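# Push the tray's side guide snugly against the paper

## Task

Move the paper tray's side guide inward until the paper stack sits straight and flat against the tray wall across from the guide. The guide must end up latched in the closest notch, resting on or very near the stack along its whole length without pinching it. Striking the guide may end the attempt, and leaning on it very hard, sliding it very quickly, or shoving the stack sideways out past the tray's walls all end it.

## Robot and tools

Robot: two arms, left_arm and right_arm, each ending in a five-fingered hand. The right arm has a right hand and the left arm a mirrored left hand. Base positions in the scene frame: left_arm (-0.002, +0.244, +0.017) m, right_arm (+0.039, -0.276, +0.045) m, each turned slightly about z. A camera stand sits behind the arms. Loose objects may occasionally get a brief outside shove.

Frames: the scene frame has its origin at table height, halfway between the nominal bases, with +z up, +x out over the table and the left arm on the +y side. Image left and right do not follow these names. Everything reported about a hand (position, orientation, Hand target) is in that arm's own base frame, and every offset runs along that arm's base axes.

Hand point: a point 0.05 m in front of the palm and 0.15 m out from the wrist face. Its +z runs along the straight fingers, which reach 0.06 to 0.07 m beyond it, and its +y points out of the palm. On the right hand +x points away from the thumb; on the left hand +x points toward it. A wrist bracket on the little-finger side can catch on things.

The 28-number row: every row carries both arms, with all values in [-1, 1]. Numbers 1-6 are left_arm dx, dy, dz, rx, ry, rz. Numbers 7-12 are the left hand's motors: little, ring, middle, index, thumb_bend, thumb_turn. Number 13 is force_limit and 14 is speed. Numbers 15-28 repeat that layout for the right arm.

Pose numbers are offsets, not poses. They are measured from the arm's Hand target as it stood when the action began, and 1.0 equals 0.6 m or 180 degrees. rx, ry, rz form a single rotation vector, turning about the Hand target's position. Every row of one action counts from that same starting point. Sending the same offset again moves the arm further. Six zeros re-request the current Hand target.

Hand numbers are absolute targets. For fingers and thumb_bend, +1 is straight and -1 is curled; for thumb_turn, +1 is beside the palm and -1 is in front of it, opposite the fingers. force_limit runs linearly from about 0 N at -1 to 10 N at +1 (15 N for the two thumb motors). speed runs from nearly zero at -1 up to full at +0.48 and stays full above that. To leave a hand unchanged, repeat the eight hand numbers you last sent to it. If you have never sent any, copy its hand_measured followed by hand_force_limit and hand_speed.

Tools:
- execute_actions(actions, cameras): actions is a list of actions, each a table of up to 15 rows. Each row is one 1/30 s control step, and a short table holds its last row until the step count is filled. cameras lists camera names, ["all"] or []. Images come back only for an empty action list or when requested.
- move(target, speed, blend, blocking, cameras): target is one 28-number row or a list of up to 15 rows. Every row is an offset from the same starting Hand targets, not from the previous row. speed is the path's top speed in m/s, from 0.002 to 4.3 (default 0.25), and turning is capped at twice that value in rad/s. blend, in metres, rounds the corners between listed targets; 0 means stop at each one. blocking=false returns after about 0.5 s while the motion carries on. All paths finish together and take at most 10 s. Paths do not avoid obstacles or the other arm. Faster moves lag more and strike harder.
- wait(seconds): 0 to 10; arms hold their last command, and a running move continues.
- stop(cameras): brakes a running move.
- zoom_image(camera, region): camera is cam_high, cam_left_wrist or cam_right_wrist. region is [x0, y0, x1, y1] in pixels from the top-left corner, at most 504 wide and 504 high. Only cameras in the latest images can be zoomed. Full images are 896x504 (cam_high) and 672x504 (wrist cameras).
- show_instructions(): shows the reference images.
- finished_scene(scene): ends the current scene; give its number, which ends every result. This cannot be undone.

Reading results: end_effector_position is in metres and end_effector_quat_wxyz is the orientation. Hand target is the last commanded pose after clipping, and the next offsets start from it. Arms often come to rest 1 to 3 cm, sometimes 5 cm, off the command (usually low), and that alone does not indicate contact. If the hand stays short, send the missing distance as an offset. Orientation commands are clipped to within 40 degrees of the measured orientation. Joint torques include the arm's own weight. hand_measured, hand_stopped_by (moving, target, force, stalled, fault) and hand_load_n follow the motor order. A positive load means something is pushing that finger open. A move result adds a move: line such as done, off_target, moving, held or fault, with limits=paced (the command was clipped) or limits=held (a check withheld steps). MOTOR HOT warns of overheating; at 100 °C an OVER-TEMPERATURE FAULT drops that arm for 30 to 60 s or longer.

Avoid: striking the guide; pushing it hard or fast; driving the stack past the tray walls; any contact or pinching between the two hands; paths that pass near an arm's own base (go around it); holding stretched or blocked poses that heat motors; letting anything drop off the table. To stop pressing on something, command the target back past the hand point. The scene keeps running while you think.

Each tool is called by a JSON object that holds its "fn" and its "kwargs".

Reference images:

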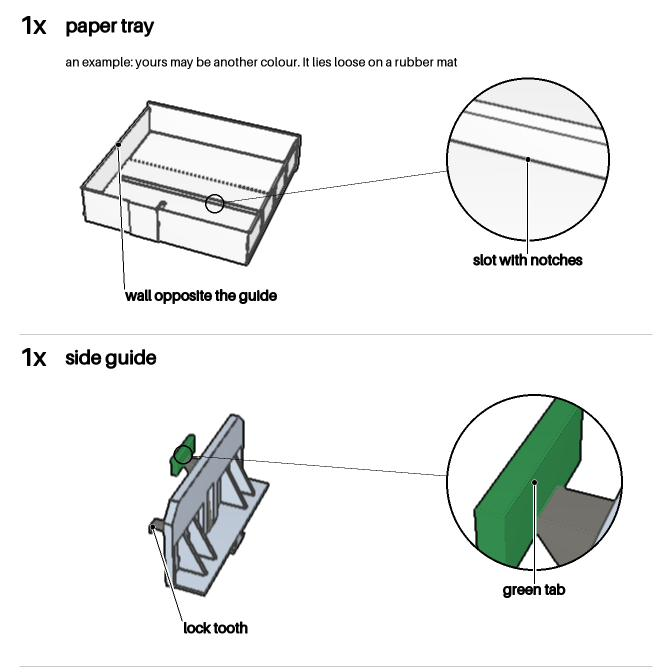

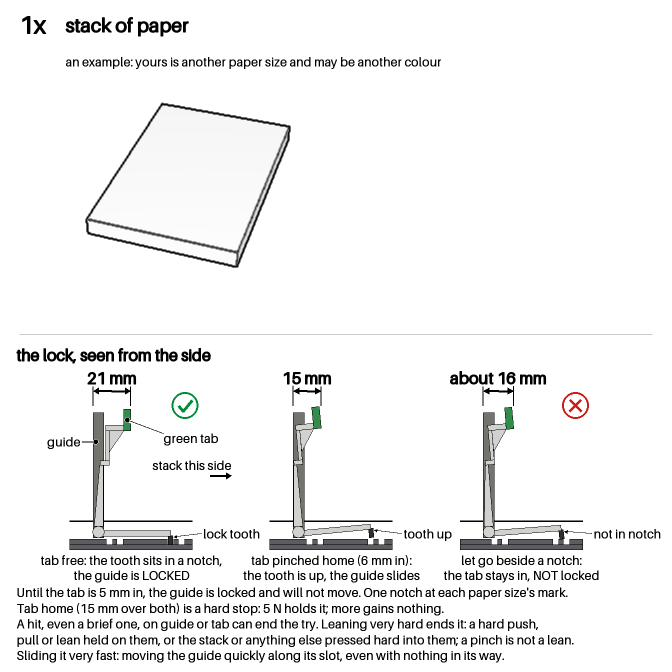

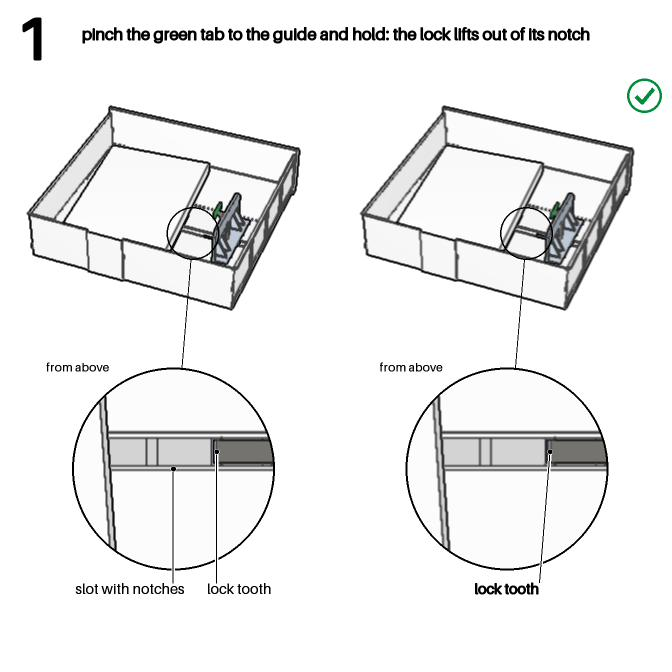

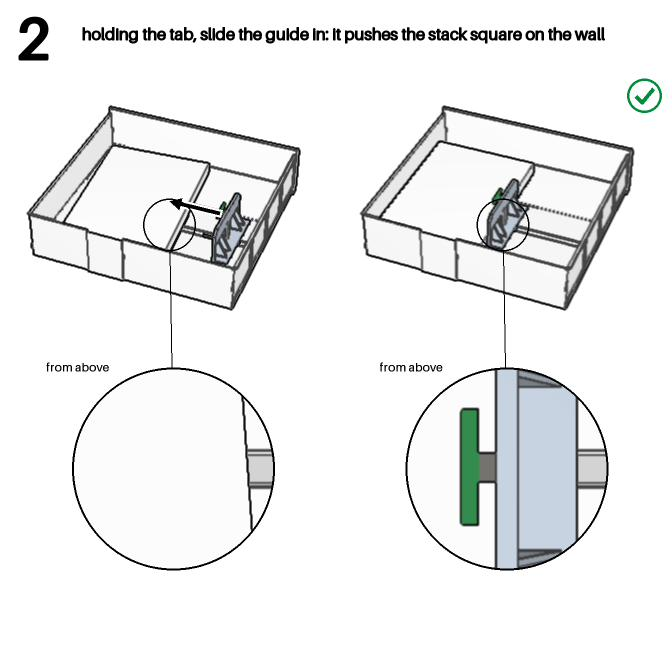

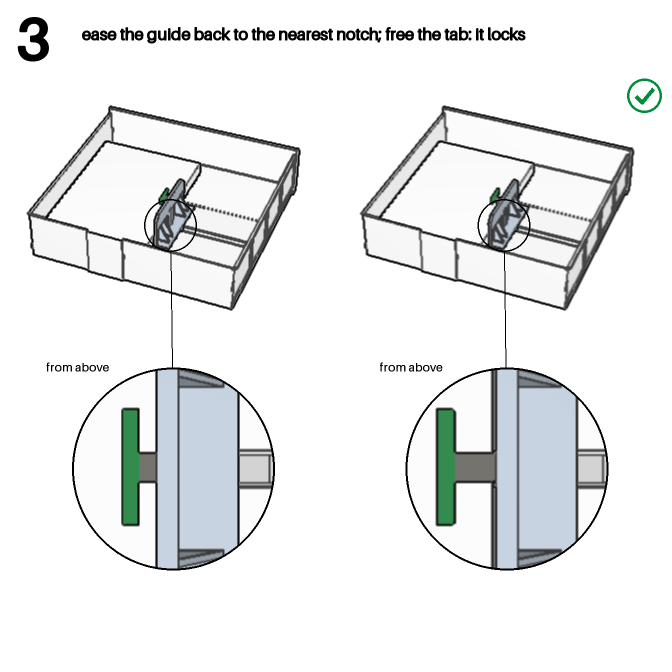

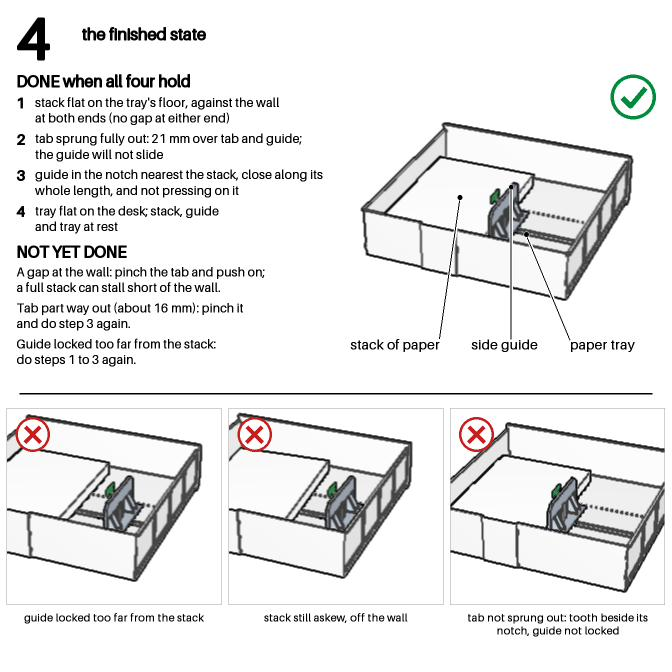

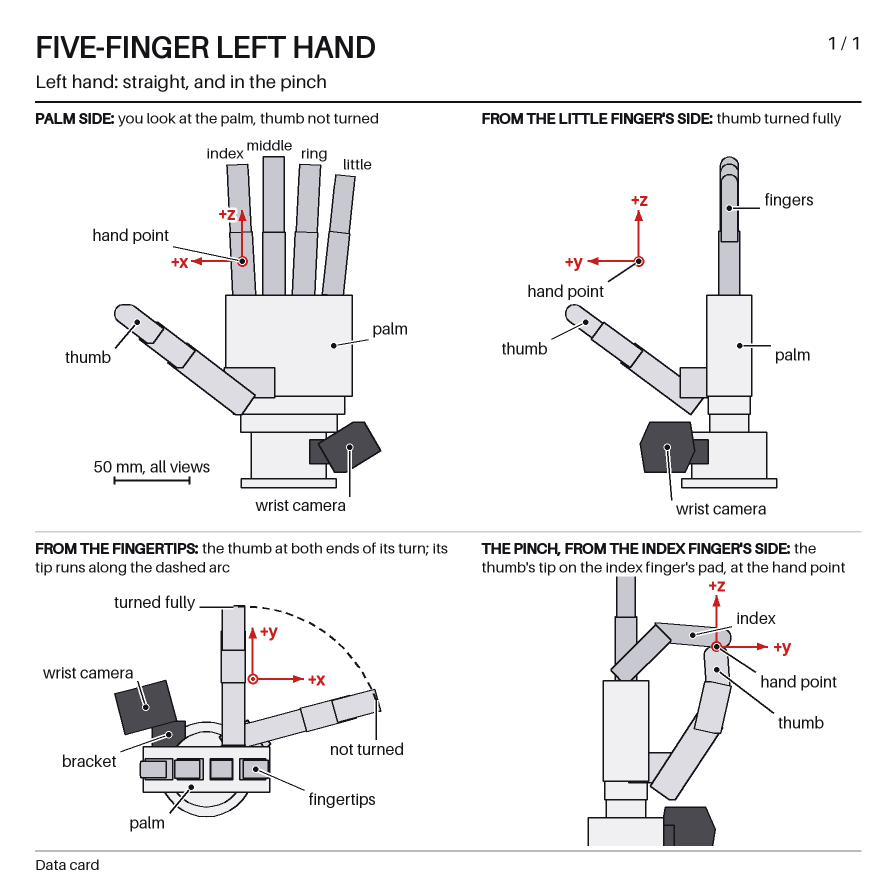

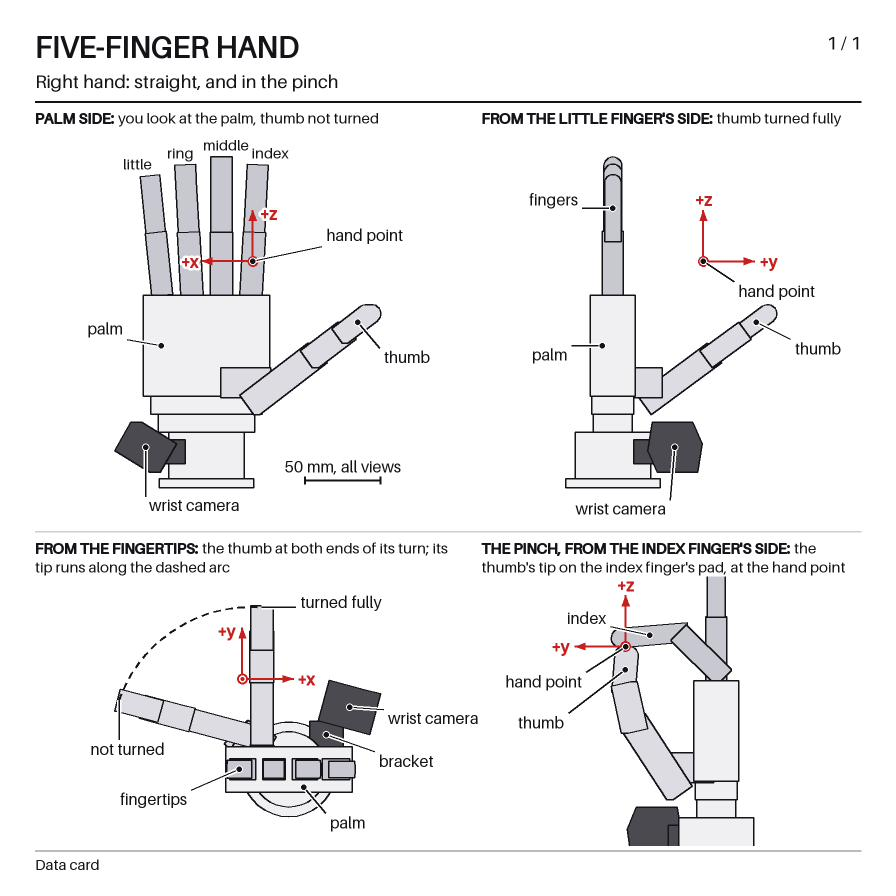

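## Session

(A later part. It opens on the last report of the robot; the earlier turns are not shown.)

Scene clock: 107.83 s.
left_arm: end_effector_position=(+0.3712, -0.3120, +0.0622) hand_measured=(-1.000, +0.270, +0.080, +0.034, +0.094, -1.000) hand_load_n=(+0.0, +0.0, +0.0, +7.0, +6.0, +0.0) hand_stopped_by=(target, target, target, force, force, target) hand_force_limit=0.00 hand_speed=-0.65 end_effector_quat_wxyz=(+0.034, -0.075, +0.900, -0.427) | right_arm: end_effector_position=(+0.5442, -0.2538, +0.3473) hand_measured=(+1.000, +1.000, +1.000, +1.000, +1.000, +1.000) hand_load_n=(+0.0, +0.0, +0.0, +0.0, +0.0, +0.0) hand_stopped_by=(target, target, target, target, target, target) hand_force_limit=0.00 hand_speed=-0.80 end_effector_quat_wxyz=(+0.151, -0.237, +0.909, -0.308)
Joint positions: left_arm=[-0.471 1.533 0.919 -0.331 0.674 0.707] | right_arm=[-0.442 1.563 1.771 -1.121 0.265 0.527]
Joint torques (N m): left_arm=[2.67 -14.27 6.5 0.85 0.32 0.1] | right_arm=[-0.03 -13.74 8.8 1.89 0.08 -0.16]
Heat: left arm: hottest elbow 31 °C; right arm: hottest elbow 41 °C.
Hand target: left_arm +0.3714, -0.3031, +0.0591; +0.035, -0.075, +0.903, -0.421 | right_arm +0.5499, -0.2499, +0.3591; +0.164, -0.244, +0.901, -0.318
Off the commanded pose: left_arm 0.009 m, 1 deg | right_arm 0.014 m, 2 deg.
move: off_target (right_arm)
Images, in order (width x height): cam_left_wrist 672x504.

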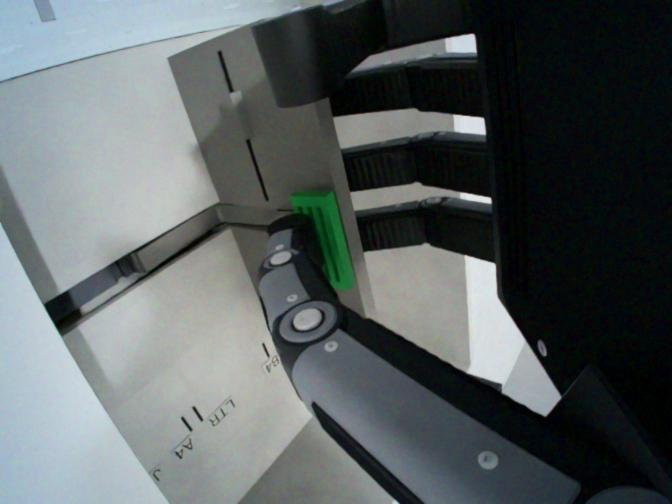

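{"fn": "move", "kwargs": {"target": [-0.0083,0.049,0,0,0,0,-1,0.27,0.08,-0.3,-0.35,-1,0.0,-0.65, 0,0,0,0,0,0,1,1,1,1,1,1,0,-0.8], "speed": 0.035, "cameras": ["cam_left_wrist","cam_high"]}}

{"fn": "zoom_image", "kwargs": {"camera": "cam_high", "region": [315, 120, 535, 290]}}

Scene clock: 111.63 s.
left_arm: end_effector_position=(+0.3672, -0.2817, +0.0615) hand_measured=(-1.000, +0.270, +0.080, +0.034, +0.094, -1.000) hand_load_n=(+0.0, +0.0, +0.0, +7.0, +6.0, +0.0) hand_stopped_by=(target, target, target, force, force, target) hand_force_limit=0.00 hand_speed=-0.65 end_effector_quat_wxyz=(+0.034, -0.075, +0.901, -0.427) | right_arm: end_effector_position=(+0.5442, -0.2538, +0.3473) hand_measured=(+1.000, +1.000, +1.000, +1.000, +1.000, +1.000) hand_load_n=(+0.0, +0.0, +0.0, +0.0, +0.0, +0.0) hand_stopped_by=(target, target, target, target, target, target) hand_force_limit=0.00 hand_speed=-0.80 end_effector_quat_wxyz=(+0.151, -0.237, +0.909, -0.308)
Joint positions: left_arm=[-0.411 1.496 0.881 -0.37 0.707 0.771] | right_arm=[-0.442 1.563 1.771 -1.121 0.265 0.527]
Joint torques (N m): left_arm=[2.61 -13.74 6.48 0.72 0.38 0.08] | right_arm=[-0.03 -13.63 8.79 1.88 0.09 -0.16]
Heat: left arm: hottest elbow 31 °C; right arm: hottest elbow 41 °C.
Hand target: left_arm +0.3663, -0.2737, +0.0591; +0.035, -0.075, +0.903, -0.421 | right_arm +0.5499, -0.2499, +0.3591; +0.164, -0.244, +0.901, -0.318
Off the commanded pose: left_arm 0.008 m, 1 deg | right_arm 0.014 m, 2 deg.
move: off_target (right_arm)
Images, in order (width x height): cam_high 896x504, cam_left_wrist 672x504.

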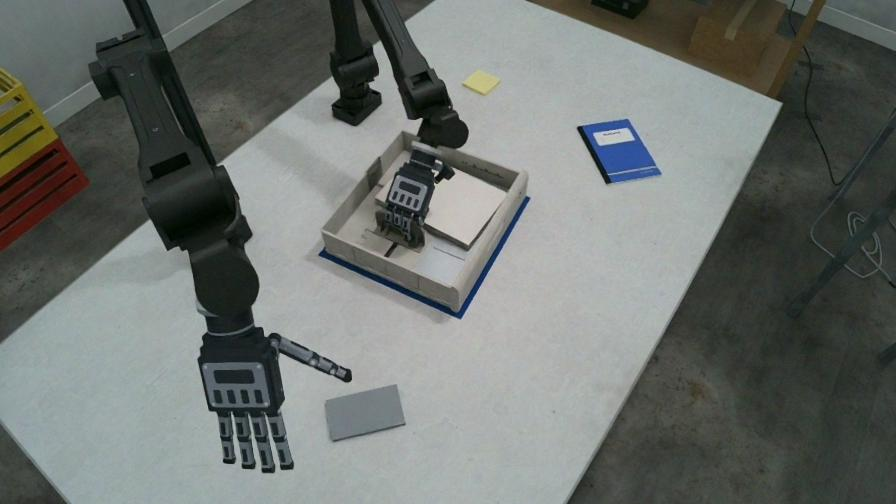

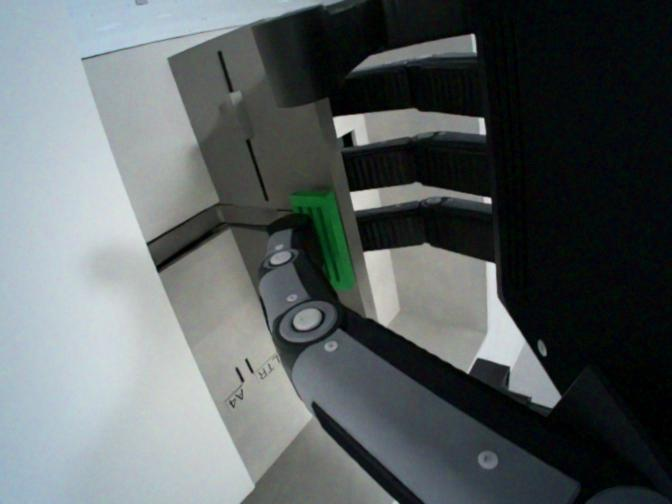

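Scaled by 2.291 from the camera's 896x504 image, which has a finer 1280x720 frame.

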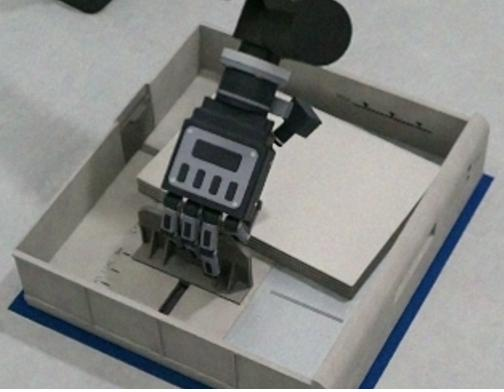

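{"fn": "move", "kwargs": {"target": [-0.0083,0.049,0,0,0,0,-1,0.27,0.08,-0.3,-0.35,-1,0.0,-0.65, 0,0,0,0,0,0,1,1,1,1,1,1,0,-0.8], "speed": 0.035, "cameras": ["cam_left_wrist","cam_high"]}}

{"fn": "zoom_image", "kwargs": {"camera": "cam_high", "region": [315, 120, 535, 290]}}

Scene clock: 116.60 s.
left_arm: end_effector_position=(+0.3628, -0.2518, +0.0611) hand_measured=(-1.000, +0.270, +0.080, +0.034, +0.094, -1.000) hand_load_n=(+0.0, +0.0, +0.0, +6.5, +6.0, -0.5) hand_stopped_by=(target, target, target, force, force, target) hand_force_limit=0.00 hand_speed=-0.65 end_effector_quat_wxyz=(+0.034, -0.075, +0.901, -0.426) | right_arm: end_effector_position=(+0.5442, -0.2538, +0.3473) hand_measured=(+1.000, +1.000, +1.000, +1.000, +1.000, +1.000) hand_load_n=(-0.5, +0.0, +0.0, +0.0, +0.0, +0.0) hand_stopped_by=(target, target, target, target, target, target) hand_force_limit=0.00 hand_speed=-0.80 end_effector_quat_wxyz=(+0.151, -0.237, +0.909, -0.308)
Joint positions: left_arm=[-0.348 1.464 0.85 -0.42 0.739 0.845] | right_arm=[-0.442 1.563 1.771 -1.121 0.265 0.527]
Joint torques (N m): left_arm=[2.55 -13.16 6.49 0.76 0.41 0.11] | right_arm=[-0.09 -13.68 8.77 1.89 0.09 -0.16]
Heat: left arm: hottest elbow 31 °C; right arm: hottest elbow 41 °C.
Hand target: left_arm +0.3615, -0.2443, +0.0591; +0.035, -0.075, +0.903, -0.421 | right_arm +0.5499, -0.2499, +0.3591; +0.164, -0.244, +0.901, -0.318
Off the commanded pose: left_arm 0.008 m, 1 deg | right_arm 0.014 m, 2 deg.
move: off_target (right_arm)
Images, in order (width x height): cam_high 896x504, cam_left_wrist 672x504.

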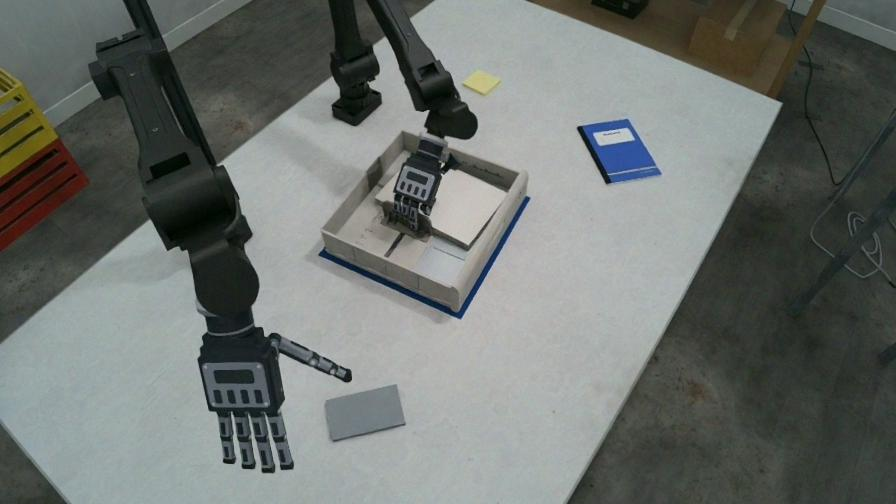

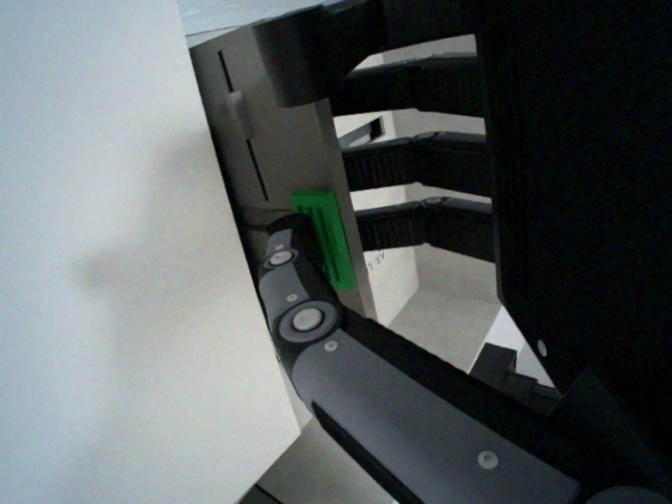

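Scaled by 2.291 from the camera's 896x504 image, which has a finer 1280x720 frame.

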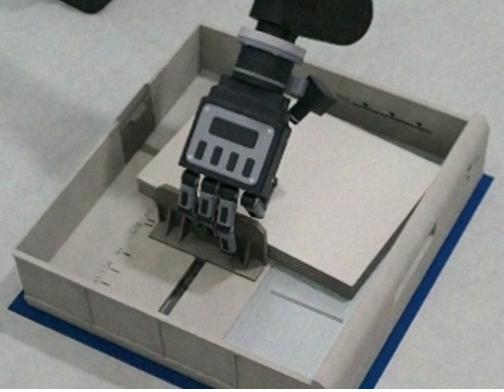

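{"fn": "move", "kwargs": {"target": [-0.0045,0.027,0,0,0,0,-1,0.27,0.08,-0.3,-0.35,-1,0.0,-0.65, 0,0,0,0,0,0,1,1,1,1,1,1,0,-0.8], "speed": 0.035, "cameras": ["cam_left_wrist","cam_high"]}}

{"fn": "zoom_image", "kwargs": {"camera": "cam_high", "region": [315, 120, 535, 290]}}

Scene clock: 120.37 s.
left_arm: end_effector_position=(+0.3620, -0.2416, +0.0609) hand_measured=(-1.000, +0.270, +0.080, +0.034, +0.094, -1.000) hand_load_n=(+0.0, +0.0, +0.0, +10.5, +6.5, +0.5) hand_stopped_by=(target, target, target, force, force, target) hand_force_limit=0.00 hand_speed=-0.65 end_effector_quat_wxyz=(+0.036, -0.067, +0.900, -0.428) | right_arm: end_effector_position=(+0.5442, -0.2538, +0.3473) hand_measured=(+1.000, +1.000, +1.000, +1.000, +1.000, +1.000) hand_load_n=(+0.0, +0.0, +0.0, +0.0, +0.0, +0.0) hand_stopped_by=(target, target, target, target, target, target) hand_force_limit=0.00 hand_speed=-0.80 end_effector_quat_wxyz=(+0.151, -0.237, +0.909, -0.308)
Joint positions: left_arm=[-0.323 1.456 0.843 -0.441 0.759 0.889] | right_arm=[-0.442 1.563 1.771 -1.121 0.265 0.527]
Joint torques (N m): left_arm=[3.43 -13.45 5.89 0.25 0.32 0.03] | right_arm=[-0.03 -13.68 8.77 1.91 0.1 -0.17]
Heat: left arm: hottest elbow 31 °C; right arm: hottest elbow 41 °C.
Hand target: left_arm +0.3587, -0.2280, +0.0591; +0.035, -0.075, +0.903, -0.421 | right_arm +0.5499, -0.2499, +0.3591; +0.164, -0.244, +0.901, -0.318
Off the commanded pose: left_arm 0.014 m, 1 deg | right_arm 0.014 m, 2 deg.
move: off_target (left_arm, right_arm)
Images, in order (width x height): cam_high 896x504, cam_left_wrist 672x504.

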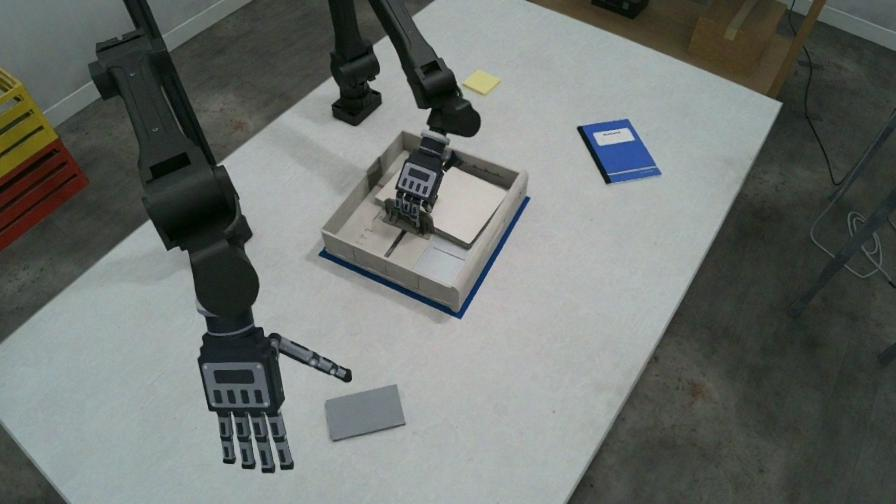

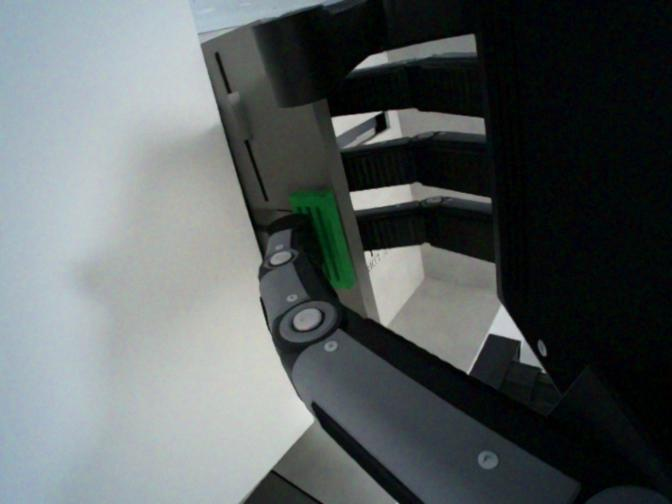

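Scaled by 2.291 from the camera's 896x504 image, which has a finer 1280x720 frame.

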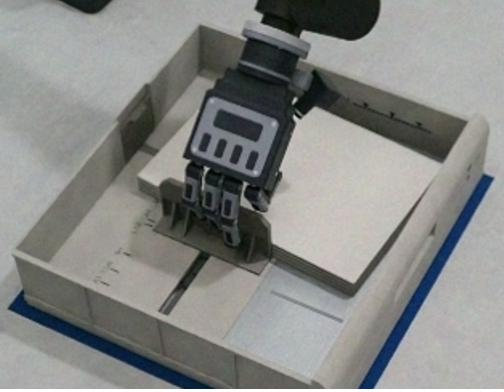

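{"fn": "move", "kwargs": {"target": [-0.0035,0.021,0,0,0,0,-1,0.27,0.055,-0.3,-0.35,-1,-0.2,-0.65, 0,0,0,0,0,0,1,1,1,1,1,1,0,-0.8], "speed": 0.03, "cameras": ["cam_left_wrist","cam_high"]}}

{"fn": "zoom_image", "kwargs": {"camera": "cam_high", "region": [315, 120, 535, 290]}}

Scene clock: 123.97 s.
left_arm: end_effector_position=(+0.3604, -0.2300, +0.0605) hand_measured=(-1.000, +0.270, +0.060, +0.034, +0.094, -1.000) hand_load_n=(+0.0, +0.0, +8.0, +7.5, +6.0, +0.0) hand_stopped_by=(target, target, force, force, force, target) hand_force_limit=-0.20 hand_speed=-0.65 end_effector_quat_wxyz=(+0.037, -0.063, +0.900, -0.429) | right_arm: end_effector_position=(+0.5442, -0.2538, +0.3473) hand_measured=(+1.000, +1.000, +1.000, +1.000, +1.000, +1.000) hand_load_n=(+0.0, +0.0, +0.0, +0.0, +0.0, +0.0) hand_stopped_by=(target, target, target, target, target, target) hand_force_limit=0.00 hand_speed=-0.80 end_effector_quat_wxyz=(+0.151, -0.237, +0.909, -0.308)
Joint positions: left_arm=[-0.295 1.446 0.833 -0.463 0.776 0.93] | right_arm=[-0.442 1.563 1.771 -1.121 0.265 0.527]
Joint torques (N m): left_arm=[3.49 -13.39 5.96 0.05 0.22 0.04] | right_arm=[0.03 -13.74 8.77 1.89 0.09 -0.16]
Heat: left arm: hottest elbow 31 °C; right arm: hottest elbow 41 °C.
Hand target: left_arm +0.3565, -0.2155, +0.0590; +0.035, -0.075, +0.903, -0.421 | right_arm +0.5499, -0.2499, +0.3591; +0.164, -0.244, +0.901, -0.318
Off the commanded pose: left_arm 0.015 m, 2 deg | right_arm 0.014 m, 2 deg.
move: off_target (left_arm, right_arm)
Images, in order (width x height): cam_high 896x504, cam_left_wrist 672x504.

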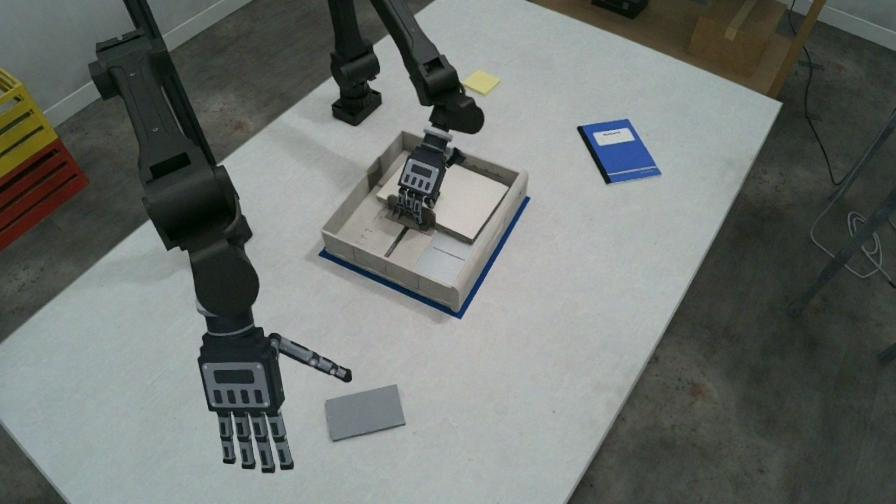

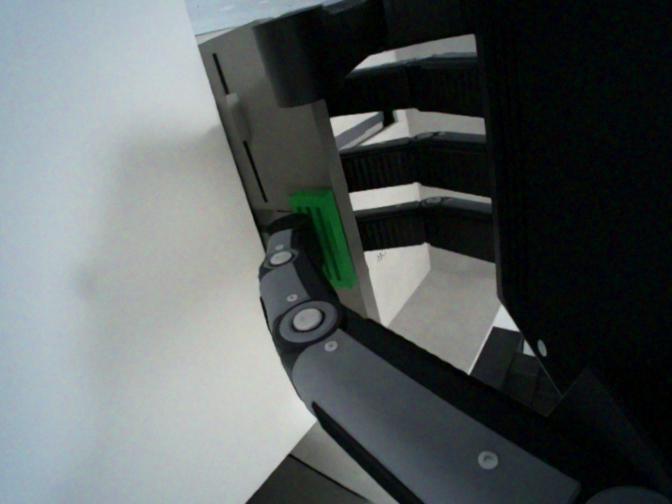

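Scaled by 2.291 from the camera's 896x504 image, which has a finer 1280x720 frame.

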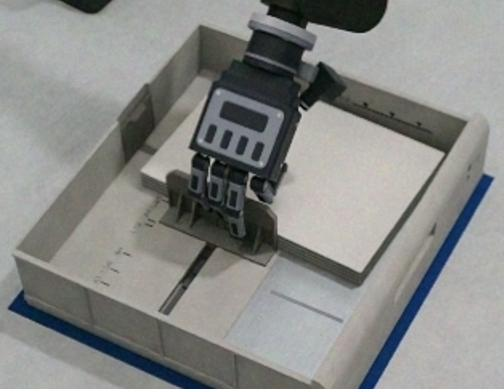

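{"fn": "move", "kwargs": {"target": [-0.0033,0.020,0,0,0,0,-1,0.27,0.055,-0.3,-0.35,-1,-0.2,-0.65, 0,0,0,0,0,0,1,1,1,1,1,1,0,-0.8], "speed": 0.03, "cameras": ["cam_left_wrist","cam_high"]}}

{"fn": "zoom_image", "kwargs": {"camera": "cam_high", "region": [315, 120, 535, 290]}}

Scene clock: 127.03 s.
left_arm: end_effector_position=(+0.3590, -0.2213, +0.0601) hand_measured=(-1.000, +0.270, +0.060, +0.034, +0.094, -1.000) hand_load_n=(+0.0, +0.0, +7.0, +9.5, +6.0, +0.5) hand_stopped_by=(target, target, force, force, force, target) hand_force_limit=-0.20 hand_speed=-0.65 end_effector_quat_wxyz=(+0.037, -0.058, +0.900, -0.431) | right_arm: end_effector_position=(+0.5442, -0.2538, +0.3473) hand_measured=(+1.000, +1.000, +1.000, +1.000, +1.000, +1.000) hand_load_n=(+0.0, +0.0, +0.0, +0.0, +0.0, +0.0) hand_stopped_by=(target, target, target, target, target, target) hand_force_limit=0.00 hand_speed=-0.80 end_effector_quat_wxyz=(+0.151, -0.237, +0.909, -0.308)
Joint positions: left_arm=[-0.274 1.44 0.827 -0.485 0.79 0.967] | right_arm=[-0.442 1.563 1.771 -1.121 0.265 0.527]
Joint torques (N m): left_arm=[4.13 -13.51 5.76 -0.17 0.15 0.07] | right_arm=[-0.15 -13.68 8.77 1.89 0.09 -0.17]
Heat: left arm: hottest elbow 31 °C; right arm: hottest elbow 42 °C.
Hand target: left_arm +0.3547, -0.2035, +0.0592; +0.035, -0.075, +0.903, -0.421 | right_arm +0.5499, -0.2499, +0.3591; +0.164, -0.244, +0.901, -0.318
Off the commanded pose: left_arm 0.018 m, 2 deg | right_arm 0.014 m, 2 deg.
move: off_target (left_arm, right_arm)
Images, in order (width x height): cam_high 896x504, cam_left_wrist 672x504.

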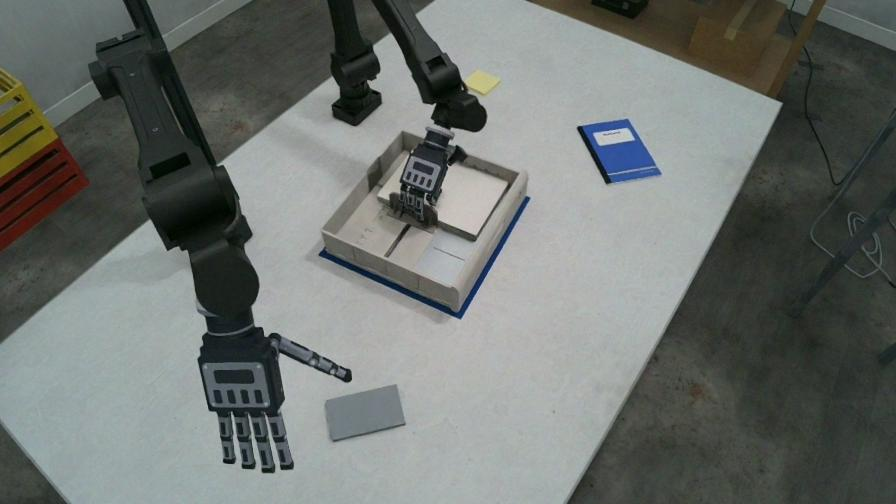

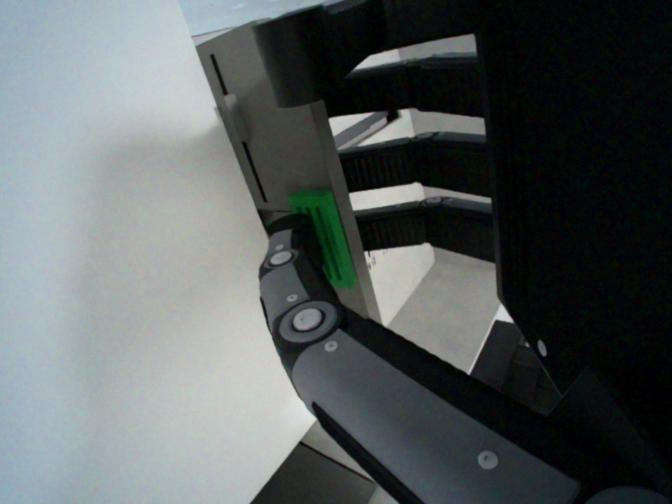

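Scaled by 2.291 from the camera's 896x504 image, which has a finer 1280x720 frame.

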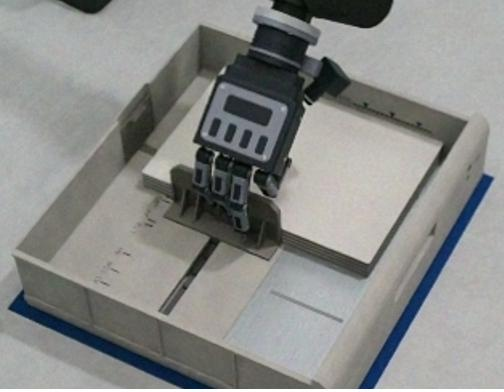

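{"fn": "move", "kwargs": {"target": [-0.0023,0.014,0,0,0,0,-1,0.27,0.055,-0.3,-0.35,-1,-0.2,-0.65, 0,0,0,0,0,0,1,1,1,1,1,1,0,-0.8], "speed": 0.03, "cameras": ["cam_left_wrist","cam_high"]}}

{"fn": "zoom_image", "kwargs": {"camera": "cam_high", "region": [415, 130, 535, 230]}}

{"fn": "zoom_image", "kwargs": {"camera": "cam_high", "region": [315, 120, 535, 290]}}

Scene clock: 131.37 s.
left_arm: end_effector_position=(+0.3577, -0.2199, +0.0596) hand_measured=(-1.000, +0.270, +0.060, +0.034, +0.094, -1.000) hand_load_n=(+0.0, +0.0, +6.5, +13.5, +7.0, +1.0) hand_stopped_by=(target, target, force, force, force, target) hand_force_limit=-0.20 hand_speed=-0.65 end_effector_quat_wxyz=(+0.036, -0.050, +0.899, -0.433) | right_arm: end_effector_position=(+0.5442, -0.2538, +0.3473) hand_measured=(+1.000, +1.000, +1.000, +1.000, +1.000, +1.000) hand_load_n=(+0.0, +0.0, +0.0, +0.0, +0.0, +0.0) hand_stopped_by=(target, target, target, target, target, target) hand_force_limit=0.00 hand_speed=-0.80 end_effector_quat_wxyz=(+0.151, -0.237, +0.909, -0.308)
Joint positions: left_arm=[-0.269 1.44 0.825 -0.492 0.802 0.99] | right_arm=[-0.442 1.563 1.771 -1.121 0.265 0.527]
Joint torques (N m): left_arm=[5.13 -14.04 5.5 -0.61 0.01 0.06] | right_arm=[-0.09 -13.68 8.75 1.91 0.09 -0.16]
Heat: left arm: hottest elbow 31 °C; right arm: hottest elbow 42 °C.
Hand target: left_arm +0.3533, -0.1951, +0.0591; +0.035, -0.075, +0.903, -0.421 | right_arm +0.5499, -0.2499, +0.3591; +0.164, -0.244, +0.901, -0.318
Off the commanded pose: left_arm 0.025 m, 3 deg | right_arm 0.014 m, 2 deg.
move: off_target (left_arm, right_arm)
Images, in order (width x height): cam_high 896x504, cam_left_wrist 672x504.

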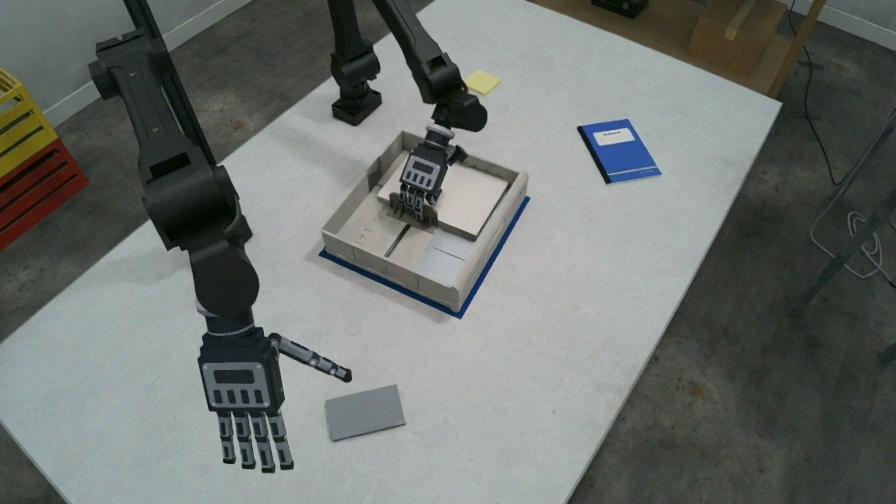

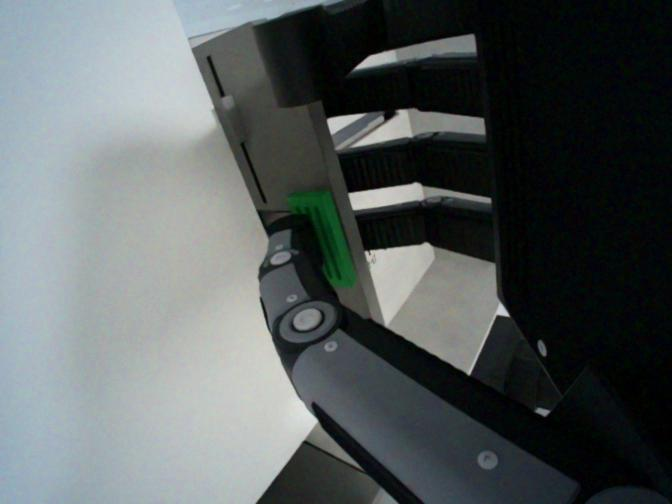

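Scaled by 4.200 from the camera's 896x504 image, which has a finer 1280x720 frame.

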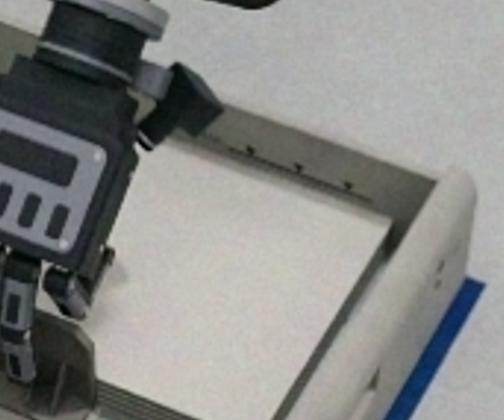

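Scaled by 2.291 from the camera's 896x504 image, which has a finer 1280x720 frame.

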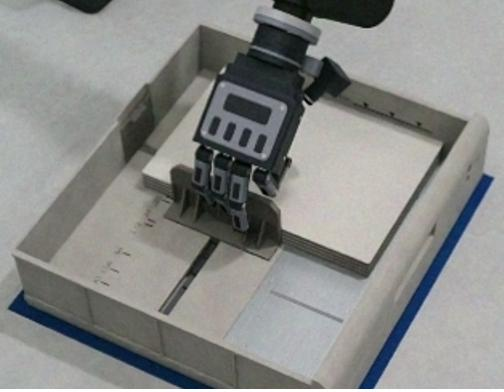

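{"fn": "move", "kwargs": {"target": [0.0107,-0.064,0,0,0,0,-1,0.27,0.055,-0.3,-0.35,-1,-0.2,-0.65, 0,0,0,0,0,0,1,1,1,1,1,1,0,-0.8], "speed": 0.04, "cameras": ["cam_left_wrist","cam_high"]}}

{"fn": "zoom_image", "kwargs": {"camera": "cam_left_wrist", "region": [160, 0, 460, 320]}}

Scene clock: 140.27 s.
left_arm: end_effector_position=(+0.3583, -0.2278, +0.0604) hand_measured=(-1.000, +0.270, +0.060, +0.032, +0.096, -1.000) hand_load_n=(+0.0, +0.0, +6.5, +2.0, +11.5, -2.0) hand_stopped_by=(target, target, force, force, force, target) hand_force_limit=-0.20 hand_speed=-0.65 end_effector_quat_wxyz=(+0.039, -0.069, +0.902, -0.424) | right_arm: end_effector_position=(+0.5442, -0.2538, +0.3473) hand_measured=(+1.000, +1.000, +1.000, +1.000, +1.000, +1.000) hand_load_n=(+0.0, +0.0, +0.0, +0.0, +0.0, +0.0) hand_stopped_by=(target, target, target, target, target, target) hand_force_limit=0.00 hand_speed=-0.80 end_effector_quat_wxyz=(+0.151, -0.237, +0.909, -0.308)
Joint positions: left_arm=[-0.297 1.435 0.825 -0.464 0.76 0.919] | right_arm=[-0.442 1.563 1.771 -1.121 0.265 0.527]
Joint torques (N m): left_arm=[0.73 -11.05 7.79 1.43 0.08 -0.29] | right_arm=[0.03 -13.68 8.76 1.89 0.09 -0.16]
Heat: left arm: hottest elbow 31 °C; right arm: hottest elbow 42 °C.
Hand target: left_arm +0.3597, -0.2335, +0.0590; +0.035, -0.075, +0.903, -0.421 | right_arm +0.5499, -0.2499, +0.3591; +0.164, -0.244, +0.901, -0.318
Off the commanded pose: left_arm 0.006 m, 1 deg | right_arm 0.014 m, 2 deg.
move: off_target (right_arm)
Images, in order (width x height): cam_high 896x504, cam_left_wrist 672x504.

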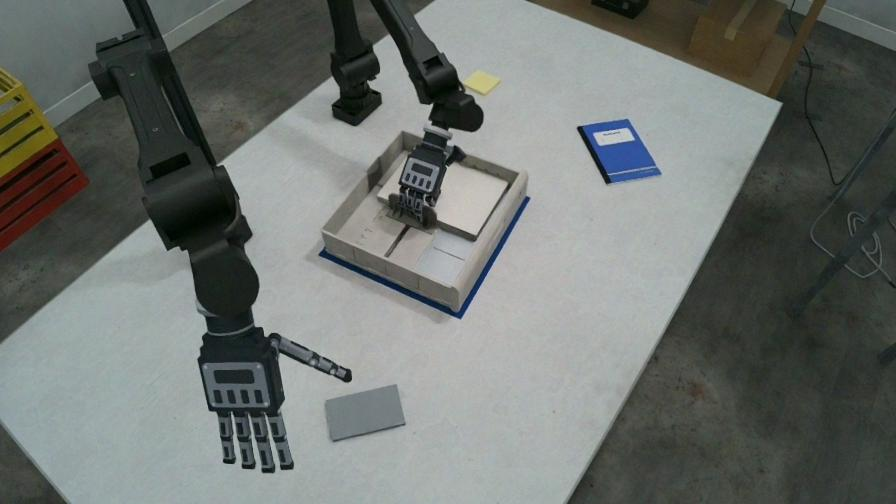

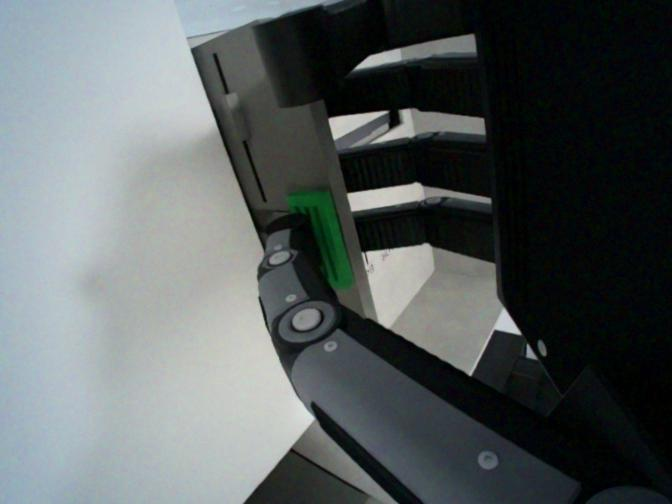

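Scaled by 1.575 from the camera's 672x504 image, which has a finer 960x720 frame.

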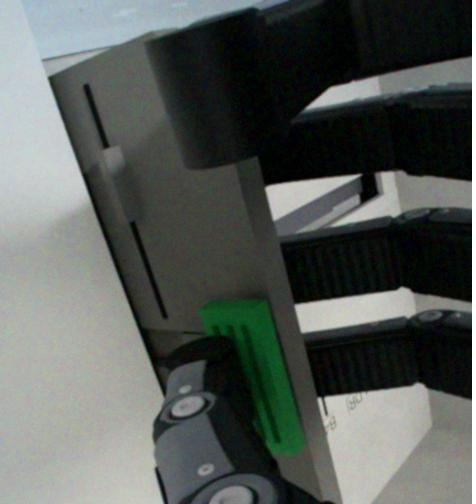

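{"fn": "move", "kwargs": {"target": [[0.0008,-0.006,0,0,0,0,-1,0.27,0.055,-0.3,-0.35,-1,-0.2,-0.65, 0,0,0,0,0,0,1,1,1,1,1,1,0,-0.8],[0.0008,-0.006,0,0,0,0,-1,0.27,0.055,-0.3,0.5,-1,-0.2,-0.4, 0,0,0,0,0,0,1,1,1,1,1,1,0,-0.8]], "speed": 0.04, "cameras": ["cam_left_wrist"]}}

{"fn": "zoom_image", "kwargs": {"camera": "cam_left_wrist", "region": [160, 0, 460, 320]}}

Scene clock: 146.43 s.
left_arm: end_effector_position=(+0.3576, -0.2314, +0.0603) hand_measured=(-1.000, +0.270, +0.060, +0.032, +0.500, -1.000) hand_load_n=(+0.0, +0.0, +0.5, +0.0, +0.0, +0.0) hand_stopped_by=(target, target, force, force, target, target) hand_force_limit=-0.20 hand_speed=-0.40 end_effector_quat_wxyz=(+0.039, -0.074, +0.903, -0.422) | right_arm: end_effector_position=(+0.5442, -0.2538, +0.3473) hand_measured=(+1.000, +1.000, +1.000, +1.000, +1.000, +1.000) hand_load_n=(+0.0, +0.0, +0.0, +0.0, +0.0, +0.0) hand_stopped_by=(target, target, target, target, target, target) hand_force_limit=0.00 hand_speed=-0.80 end_effector_quat_wxyz=(+0.151, -0.237, +0.909, -0.308)
Joint positions: left_arm=[-0.308 1.435 0.825 -0.455 0.748 0.898] | right_arm=[-0.442 1.563 1.771 -1.121 0.265 0.527]
Joint torques (N m): left_arm=[0.79 -10.87 7.95 1.43 0.4 -0.19] | right_arm=[-0.03 -13.63 8.76 1.91 0.1 -0.17]
Heat: left arm: hottest elbow 32 °C; right arm: hottest elbow 42 °C.
Hand target: left_arm +0.3602, -0.2371, +0.0592; +0.035, -0.075, +0.903, -0.421 | right_arm +0.5499, -0.2499, +0.3591; +0.164, -0.244, +0.901, -0.318
Off the commanded pose: left_arm 0.006 m, 0 deg | right_arm 0.014 m, 2 deg.
move: off_target (right_arm)
Images, in order (width x height): cam_left_wrist 672x504.

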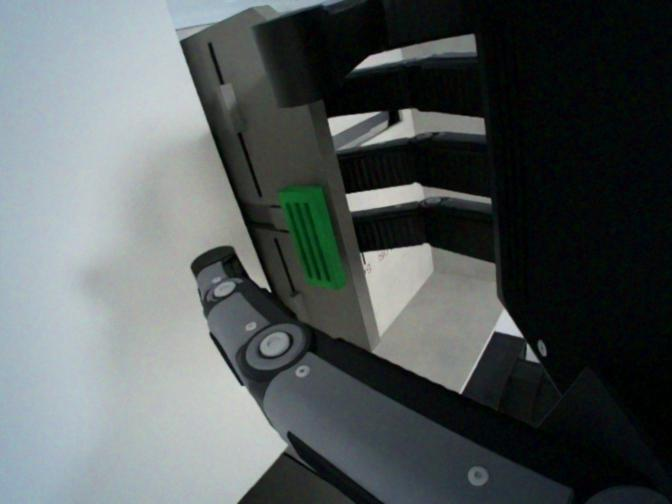

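Scaled by 1.575 from the camera's 672x504 image, which has a finer 960x720 frame.

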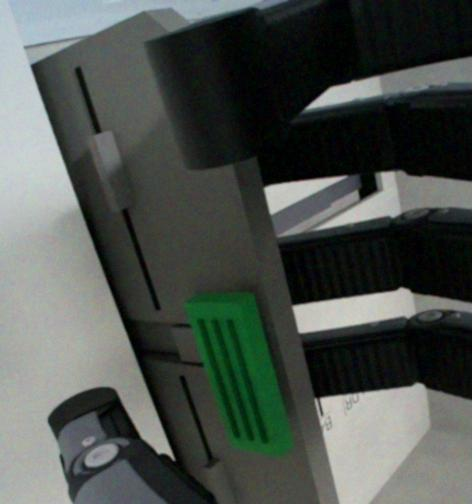

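{"fn": "move", "kwargs": {"target": [-0.004,0.024,0,0,0,0,-1,0.27,0.055,-0.3,0.5,-1,-0.2,-0.4, 0,0,0,0,0,0,1,1,1,1,1,1,0,-0.8], "speed": 0.04, "cameras": ["cam_left_wrist"]}}

{"fn": "zoom_image", "kwargs": {"camera": "cam_left_wrist", "region": [160, 0, 460, 320]}}

Scene clock: 149.87 s.
left_arm: end_effector_position=(+0.3569, -0.2296, +0.0609) hand_measured=(-1.000, +0.270, +0.060, +0.032, +0.500, -1.000) hand_load_n=(+0.0, +0.0, +1.5, +0.0, +0.0, +0.0) hand_stopped_by=(target, target, force, force, target, target) hand_force_limit=-0.20 hand_speed=-0.40 end_effector_quat_wxyz=(+0.036, -0.072, +0.902, -0.425) | right_arm: end_effector_position=(+0.5442, -0.2538, +0.3473) hand_measured=(+1.000, +1.000, +1.000, +1.000, +1.000, +1.000) hand_load_n=(+0.0, +0.0, +0.0, +0.0, +0.0, +0.0) hand_stopped_by=(target, target, target, target, target, target) hand_force_limit=0.00 hand_speed=-0.80 end_effector_quat_wxyz=(+0.151, -0.237, +0.909, -0.308)
Joint positions: left_arm=[-0.3 1.435 0.825 -0.463 0.762 0.91] | right_arm=[-0.442 1.563 1.771 -1.121 0.265 0.527]
Joint torques (N m): left_arm=[2.73 -11.93 7.01 0.61 0.5 0.05] | right_arm=[-0.15 -13.57 8.8 1.91 0.09 -0.17]
Heat: left arm: hottest elbow 32 °C; right arm: hottest elbow 42 °C.
Hand target: left_arm +0.3579, -0.2227, +0.0592; +0.035, -0.075, +0.903, -0.421 | right_arm +0.5499, -0.2499, +0.3591; +0.164, -0.244, +0.901, -0.318
Off the commanded pose: left_arm 0.007 m, 1 deg | right_arm 0.014 m, 2 deg.
move: off_target (right_arm)
Images, in order (width x height): cam_left_wrist 672x504.

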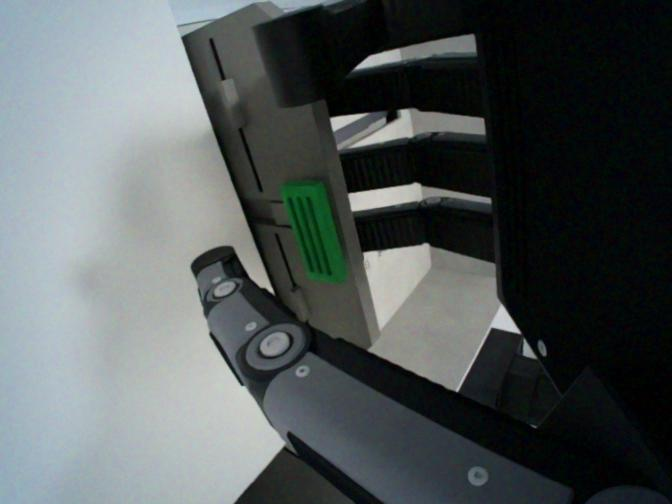

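Scaled by 1.575 from the camera's 672x504 image, which has a finer 960x720 frame.

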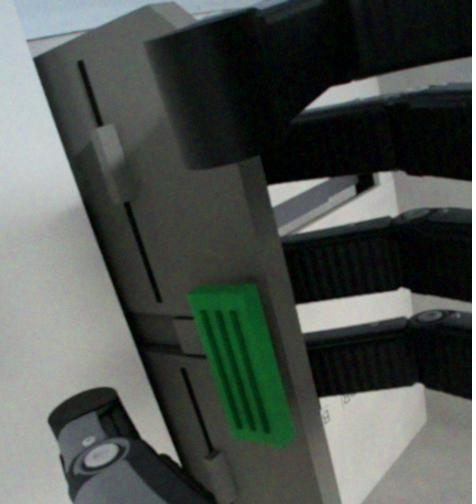

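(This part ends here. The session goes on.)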